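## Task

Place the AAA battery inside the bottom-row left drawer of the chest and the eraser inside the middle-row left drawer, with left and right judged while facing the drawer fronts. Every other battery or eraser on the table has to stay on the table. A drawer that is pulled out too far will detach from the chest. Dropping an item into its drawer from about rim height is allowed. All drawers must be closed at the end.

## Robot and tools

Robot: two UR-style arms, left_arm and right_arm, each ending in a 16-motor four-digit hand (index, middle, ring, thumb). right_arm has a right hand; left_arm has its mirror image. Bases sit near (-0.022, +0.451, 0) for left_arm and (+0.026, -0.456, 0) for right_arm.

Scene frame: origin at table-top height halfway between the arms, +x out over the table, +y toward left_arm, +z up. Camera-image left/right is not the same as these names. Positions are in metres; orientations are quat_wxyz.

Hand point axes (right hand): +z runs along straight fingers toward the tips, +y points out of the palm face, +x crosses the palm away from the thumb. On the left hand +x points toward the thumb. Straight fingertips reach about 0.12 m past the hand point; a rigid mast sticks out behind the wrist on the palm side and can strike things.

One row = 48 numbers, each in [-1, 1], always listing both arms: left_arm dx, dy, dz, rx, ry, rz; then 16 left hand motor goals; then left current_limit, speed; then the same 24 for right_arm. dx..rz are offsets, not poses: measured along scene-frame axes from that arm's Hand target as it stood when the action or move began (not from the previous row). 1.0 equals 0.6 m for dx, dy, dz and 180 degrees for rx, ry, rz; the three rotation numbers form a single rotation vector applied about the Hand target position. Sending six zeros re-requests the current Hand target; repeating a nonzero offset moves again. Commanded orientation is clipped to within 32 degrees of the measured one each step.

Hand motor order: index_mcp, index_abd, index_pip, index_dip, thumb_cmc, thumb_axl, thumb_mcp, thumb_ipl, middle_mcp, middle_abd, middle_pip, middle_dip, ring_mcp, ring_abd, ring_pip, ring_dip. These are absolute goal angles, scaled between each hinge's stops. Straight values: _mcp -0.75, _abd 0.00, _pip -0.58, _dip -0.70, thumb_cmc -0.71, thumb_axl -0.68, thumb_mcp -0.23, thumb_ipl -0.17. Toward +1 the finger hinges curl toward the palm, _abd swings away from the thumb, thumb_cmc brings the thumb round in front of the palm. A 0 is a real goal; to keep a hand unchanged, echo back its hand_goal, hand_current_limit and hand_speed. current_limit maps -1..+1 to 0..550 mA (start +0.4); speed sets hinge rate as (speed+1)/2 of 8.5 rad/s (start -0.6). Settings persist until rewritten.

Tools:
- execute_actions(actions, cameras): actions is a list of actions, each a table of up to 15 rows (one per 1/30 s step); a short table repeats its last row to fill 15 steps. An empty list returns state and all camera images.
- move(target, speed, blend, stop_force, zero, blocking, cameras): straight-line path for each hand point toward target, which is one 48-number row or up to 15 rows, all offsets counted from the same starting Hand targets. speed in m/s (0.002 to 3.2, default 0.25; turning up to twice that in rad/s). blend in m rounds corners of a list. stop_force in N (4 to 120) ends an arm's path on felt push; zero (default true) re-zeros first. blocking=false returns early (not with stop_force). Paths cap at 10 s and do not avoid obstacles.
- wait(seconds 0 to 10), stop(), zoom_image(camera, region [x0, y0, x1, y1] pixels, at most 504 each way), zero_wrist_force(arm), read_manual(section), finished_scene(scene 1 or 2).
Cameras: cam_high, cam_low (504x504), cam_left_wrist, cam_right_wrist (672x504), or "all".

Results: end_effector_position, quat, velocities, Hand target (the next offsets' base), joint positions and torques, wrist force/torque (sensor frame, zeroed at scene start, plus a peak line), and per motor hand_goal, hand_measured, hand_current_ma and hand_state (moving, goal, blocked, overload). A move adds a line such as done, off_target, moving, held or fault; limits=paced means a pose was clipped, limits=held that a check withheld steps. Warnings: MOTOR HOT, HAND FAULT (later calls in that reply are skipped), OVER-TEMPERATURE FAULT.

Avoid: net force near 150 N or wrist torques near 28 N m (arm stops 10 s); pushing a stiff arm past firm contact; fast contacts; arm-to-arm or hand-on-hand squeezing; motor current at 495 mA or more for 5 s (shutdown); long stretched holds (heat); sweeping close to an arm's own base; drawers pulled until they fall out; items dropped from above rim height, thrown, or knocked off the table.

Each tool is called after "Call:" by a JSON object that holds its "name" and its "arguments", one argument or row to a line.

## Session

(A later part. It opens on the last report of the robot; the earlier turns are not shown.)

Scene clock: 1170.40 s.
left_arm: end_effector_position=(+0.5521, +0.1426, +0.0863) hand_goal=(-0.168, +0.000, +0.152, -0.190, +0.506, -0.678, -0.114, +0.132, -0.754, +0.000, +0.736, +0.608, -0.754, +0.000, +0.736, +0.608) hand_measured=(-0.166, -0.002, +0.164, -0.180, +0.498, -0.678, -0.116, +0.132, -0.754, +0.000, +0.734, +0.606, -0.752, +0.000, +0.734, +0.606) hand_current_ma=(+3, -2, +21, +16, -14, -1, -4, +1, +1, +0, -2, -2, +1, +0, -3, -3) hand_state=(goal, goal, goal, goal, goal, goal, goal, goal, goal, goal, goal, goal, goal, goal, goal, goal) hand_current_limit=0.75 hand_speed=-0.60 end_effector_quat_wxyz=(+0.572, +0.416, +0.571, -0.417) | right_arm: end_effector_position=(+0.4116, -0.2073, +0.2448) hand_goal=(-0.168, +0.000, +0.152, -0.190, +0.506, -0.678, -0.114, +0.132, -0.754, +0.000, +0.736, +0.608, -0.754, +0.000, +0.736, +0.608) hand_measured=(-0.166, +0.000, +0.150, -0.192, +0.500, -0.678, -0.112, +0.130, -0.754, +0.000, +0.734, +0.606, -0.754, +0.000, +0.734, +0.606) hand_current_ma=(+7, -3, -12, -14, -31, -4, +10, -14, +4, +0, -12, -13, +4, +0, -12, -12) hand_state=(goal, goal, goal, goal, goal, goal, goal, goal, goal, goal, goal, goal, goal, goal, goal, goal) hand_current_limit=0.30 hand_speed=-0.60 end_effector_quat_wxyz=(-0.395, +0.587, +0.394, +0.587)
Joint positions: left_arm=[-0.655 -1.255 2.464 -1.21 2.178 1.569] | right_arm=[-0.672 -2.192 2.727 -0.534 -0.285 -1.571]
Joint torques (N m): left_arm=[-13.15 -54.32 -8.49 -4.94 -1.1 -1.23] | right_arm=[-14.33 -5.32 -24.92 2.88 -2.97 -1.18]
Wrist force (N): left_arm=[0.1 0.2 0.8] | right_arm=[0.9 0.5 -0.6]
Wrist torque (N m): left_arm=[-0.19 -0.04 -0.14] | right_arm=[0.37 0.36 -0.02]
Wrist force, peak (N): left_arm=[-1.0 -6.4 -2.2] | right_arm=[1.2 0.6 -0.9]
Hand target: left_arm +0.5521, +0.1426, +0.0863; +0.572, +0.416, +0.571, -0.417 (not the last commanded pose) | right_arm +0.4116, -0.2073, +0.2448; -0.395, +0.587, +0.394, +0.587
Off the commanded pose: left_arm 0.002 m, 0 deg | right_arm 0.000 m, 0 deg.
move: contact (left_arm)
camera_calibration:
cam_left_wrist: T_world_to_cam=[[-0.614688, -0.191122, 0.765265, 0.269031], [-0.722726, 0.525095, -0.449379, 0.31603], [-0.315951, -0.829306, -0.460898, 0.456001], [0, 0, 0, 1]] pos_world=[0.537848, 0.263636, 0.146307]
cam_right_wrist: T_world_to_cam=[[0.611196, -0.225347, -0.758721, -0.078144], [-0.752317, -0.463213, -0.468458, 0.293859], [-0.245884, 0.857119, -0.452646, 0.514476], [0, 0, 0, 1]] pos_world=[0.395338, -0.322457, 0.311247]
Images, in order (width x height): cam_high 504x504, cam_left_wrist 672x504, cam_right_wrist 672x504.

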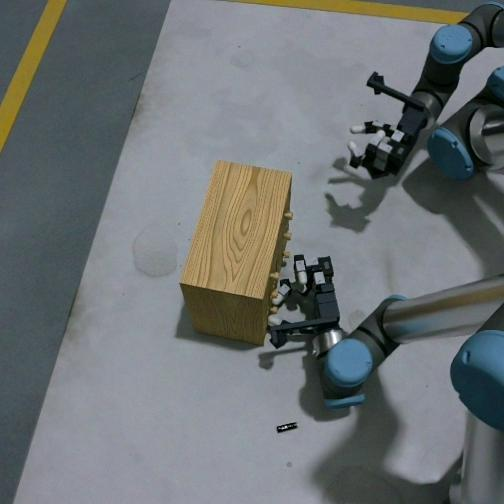

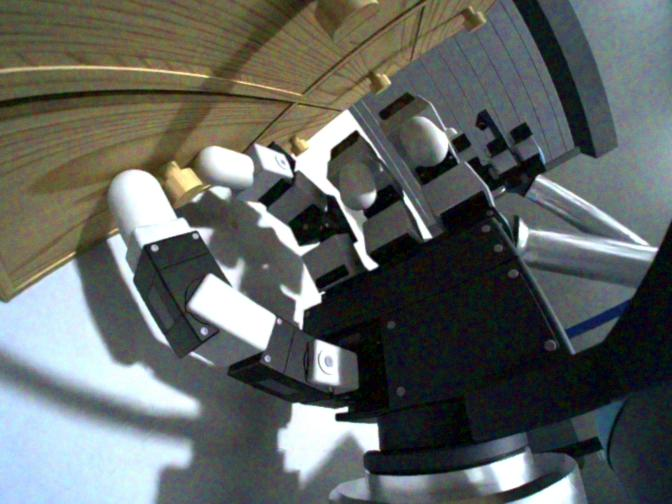

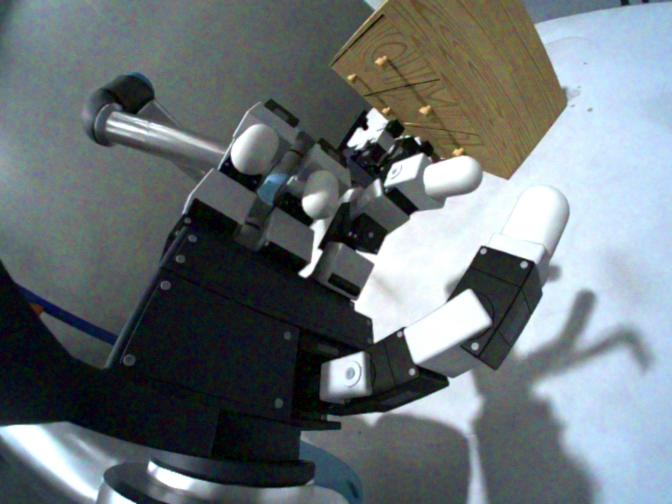

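Call:
{"name": "move", "arguments": {
  "target": [
    [-0.18,0.0063,0,0,0,0,-0.168,0,0.153,-0.19,0.506,-0.678,-0.113,0.1326,-0.753,0,0.737,0.609,-0.753,0,0.737,0.609,0.3,-0.6,0,0,0,0,0,0,-0.168,0,0.153,-0.19,0.506,-0.678,-0.113,0.1326,-0.753,0,0.737,0.609,-0.753,0,0.737,0.609,0.3,-0.6],
    [-0.19,0.2,0.15,0,0,0,-0.168,0,0.153,-0.19,0.506,-0.678,-0.113,0.1326,-0.753,0,0.737,0.609,-0.753,0,0.737,0.609,0.3,-0.6,0,0,0,0,0,0,-0.168,0,0.153,-0.19,0.506,-0.678,-0.113,0.1326,-0.753,0,0.737,0.609,-0.753,0,0.737,0.609,0.3,-0.6]
  ],
  "speed": [0.12,0.15],
  "blend": [0.02,0],
  "cameras": ["all"]
}}

Call:
{"name": "zoom_image", "arguments": {
  "camera": "cam_left_wrist",
  "region": [60, 20, 330, 220]
}}

Call:
{"name": "zoom_image", "arguments": {
  "camera": "cam_right_wrist",
  "region": [330, 0, 600, 200]
}}

Call:
{"name": "zoom_image", "arguments": {
  "camera": "cam_high",
  "region": [220, 200, 340, 360]
}}

Scene clock: 1185.37 s.
left_arm: end_effector_position=(+0.4381, +0.2625, +0.1763) hand_goal=(-0.168, +0.000, +0.152, -0.190, +0.506, -0.678, -0.114, +0.132, -0.754, +0.000, +0.736, +0.608, -0.754, +0.000, +0.736, +0.608) hand_measured=(-0.166, -0.002, +0.154, -0.186, +0.498, -0.678, -0.116, +0.132, -0.754, +0.000, +0.734, +0.606, -0.752, +0.000, +0.734, +0.606) hand_current_ma=(+1, -2, +3, +4, -14, -1, -3, +1, +1, +0, -2, -2, +1, +0, -3, -3) hand_state=(goal, goal, goal, goal, goal, goal, goal, goal, goal, goal, goal, goal, goal, goal, goal, goal) hand_current_limit=0.30 hand_speed=-0.60 end_effector_quat_wxyz=(+0.572, +0.416, +0.571, -0.417) | right_arm: end_effector_position=(+0.4116, -0.2073, +0.2448) hand_goal=(-0.168, +0.000, +0.152, -0.190, +0.506, -0.678, -0.114, +0.132, -0.754, +0.000, +0.736, +0.608, -0.754, +0.000, +0.736, +0.608) hand_measured=(-0.166, +0.000, +0.150, -0.192, +0.500, -0.678, -0.112, +0.130, -0.754, +0.000, +0.734, +0.606, -0.754, +0.000, +0.734, +0.606) hand_current_ma=(+7, -3, -12, -14, -31, -4, +10, -14, +4, +0, -12, -13, +4, +0, -12, -12) hand_state=(goal, goal, goal, goal, goal, goal, goal, goal, goal, goal, goal, goal, goal, goal, goal, goal) hand_current_limit=0.30 hand_speed=-0.60 end_effector_quat_wxyz=(-0.395, +0.587, +0.394, +0.587)
Joint positions: left_arm=[-0.547 -1.694 2.66 -0.967 2.287 1.569] | right_arm=[-0.672 -2.192 2.727 -0.534 -0.285 -1.571]
Joint torques (N m): left_arm=[8.62 -24.63 -32.9 0.07 3.41 1.23] | right_arm=[-15.21 -5.26 -25.79 3.06 -2.97 -1.27]
Wrist force (N): left_arm=[0.1 -0.2 0.7] | right_arm=[0.8 0.2 -0.5]
Wrist torque (N m): left_arm=[-0.21 -0.02 -0.07] | right_arm=[0.33 0.37 -0.03]
Wrist force, peak (N): left_arm=[-0.3 1.3 1.6] | right_arm=[1.5 0.2 -0.8]
Hand target: left_arm +0.4381, +0.2626, +0.1763; +0.572, +0.416, +0.571, -0.417 | right_arm +0.4116, -0.2073, +0.2448; -0.395, +0.587, +0.394, +0.587
Off the commanded pose: left_arm 0.000 m, 0 deg | right_arm 0.000 m, 0 deg.
move: done
camera_calibration:
cam_left_wrist: T_world_to_cam=[[-0.614651, -0.191067, 0.765309, 0.15297], [-0.722752, 0.525054, -0.449386, 0.2111], [-0.315966, -0.829344, -0.460819, 0.560982], [0, 0, 0, 1]] pos_world=[0.423848, 0.383636, 0.236307]
cam_right_wrist: T_world_to_cam=[[0.611196, -0.225347, -0.758721, -0.078144], [-0.752317, -0.463213, -0.468458, 0.293859], [-0.245884, 0.857119, -0.452646, 0.514476], [0, 0, 0, 1]] pos_world=[0.395338, -0.322457, 0.311247]

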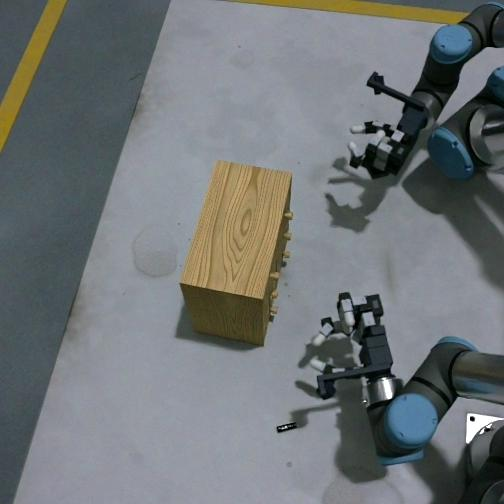

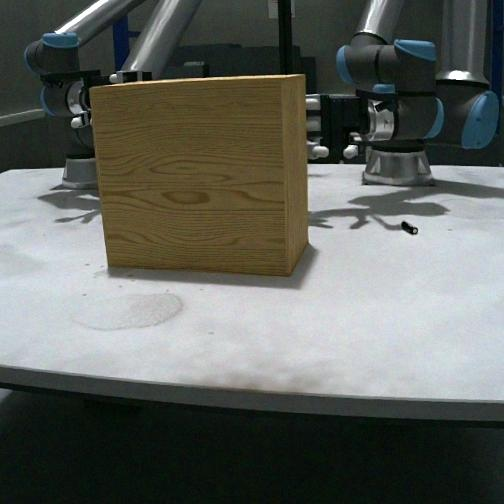

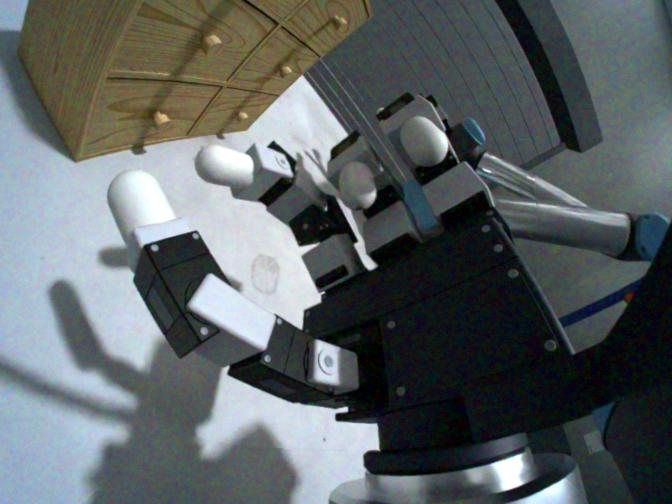

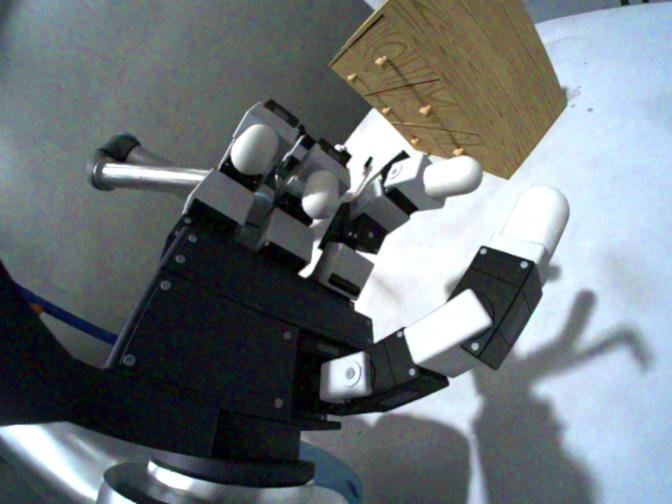

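Scaled by 1.867 from the camera's 672x504 image, which has a finer 960x720 frame.

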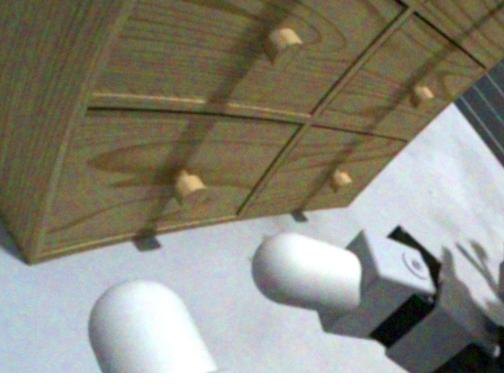

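Scaled by 1.867 from the camera's 672x504 image, which has a finer 960x720 frame.

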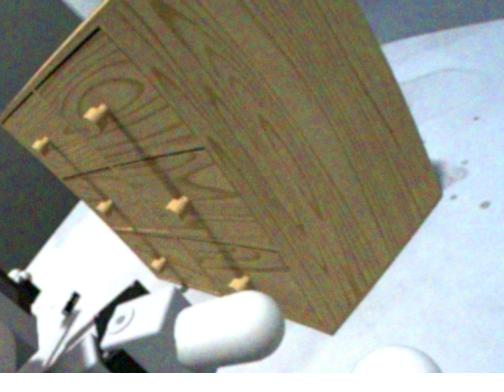

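Scaled by 3.150.

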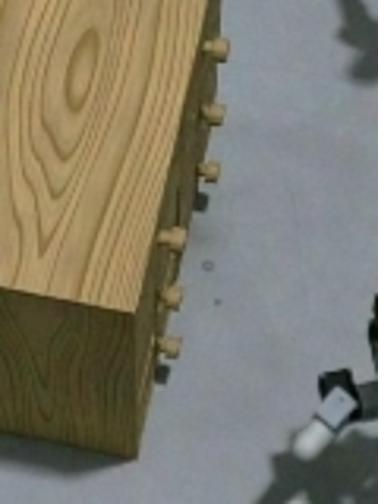

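Call:
{"name": "zoom_image", "arguments": {
  "camera": "cam_left_wrist",
  "region": [60, 50, 180, 170]
}}

Call:
{"name": "zoom_image", "arguments": {
  "camera": "cam_left_wrist",
  "region": [100, 0, 240, 120]
}}

Call:
{"name": "zoom_image", "arguments": {
  "camera": "cam_right_wrist",
  "region": [330, 40, 480, 180]
}}

Scaled by 4.200 from the camera's 672x504 image, which has a finer 960x720 frame.

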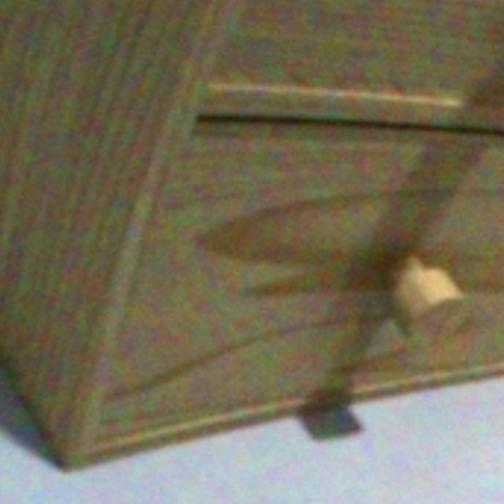

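Scaled by 3.600 from the camera's 672x504 image, which has a finer 960x720 frame.

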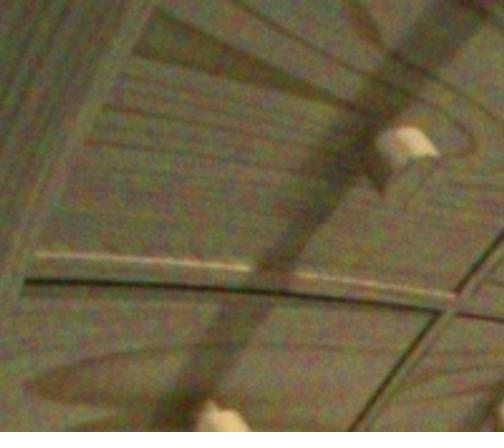

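Scaled by 3.360 from the camera's 672x504 image, which has a finer 960x720 frame.

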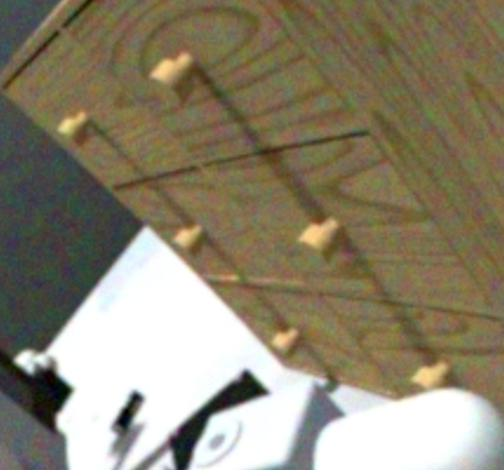

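Call:
{"name": "zoom_image", "arguments": {
  "camera": "cam_high",
  "region": [260, 200, 300, 260]
}}

Call:
{"name": "zoom_image", "arguments": {
  "camera": "cam_high",
  "region": [255, 265, 295, 325]
}}

Scaled by 8.400.

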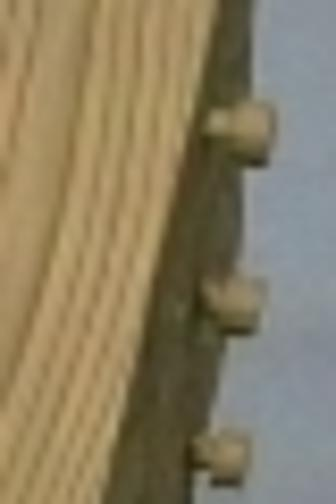

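Scaled by 8.400.

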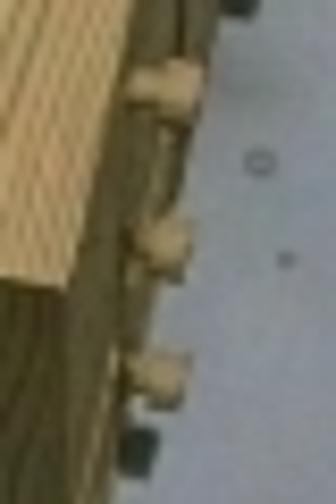

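Call:
{"name": "finished_scene", "arguments": {
  "scene": 2
}}

The scene is finished: the task was done.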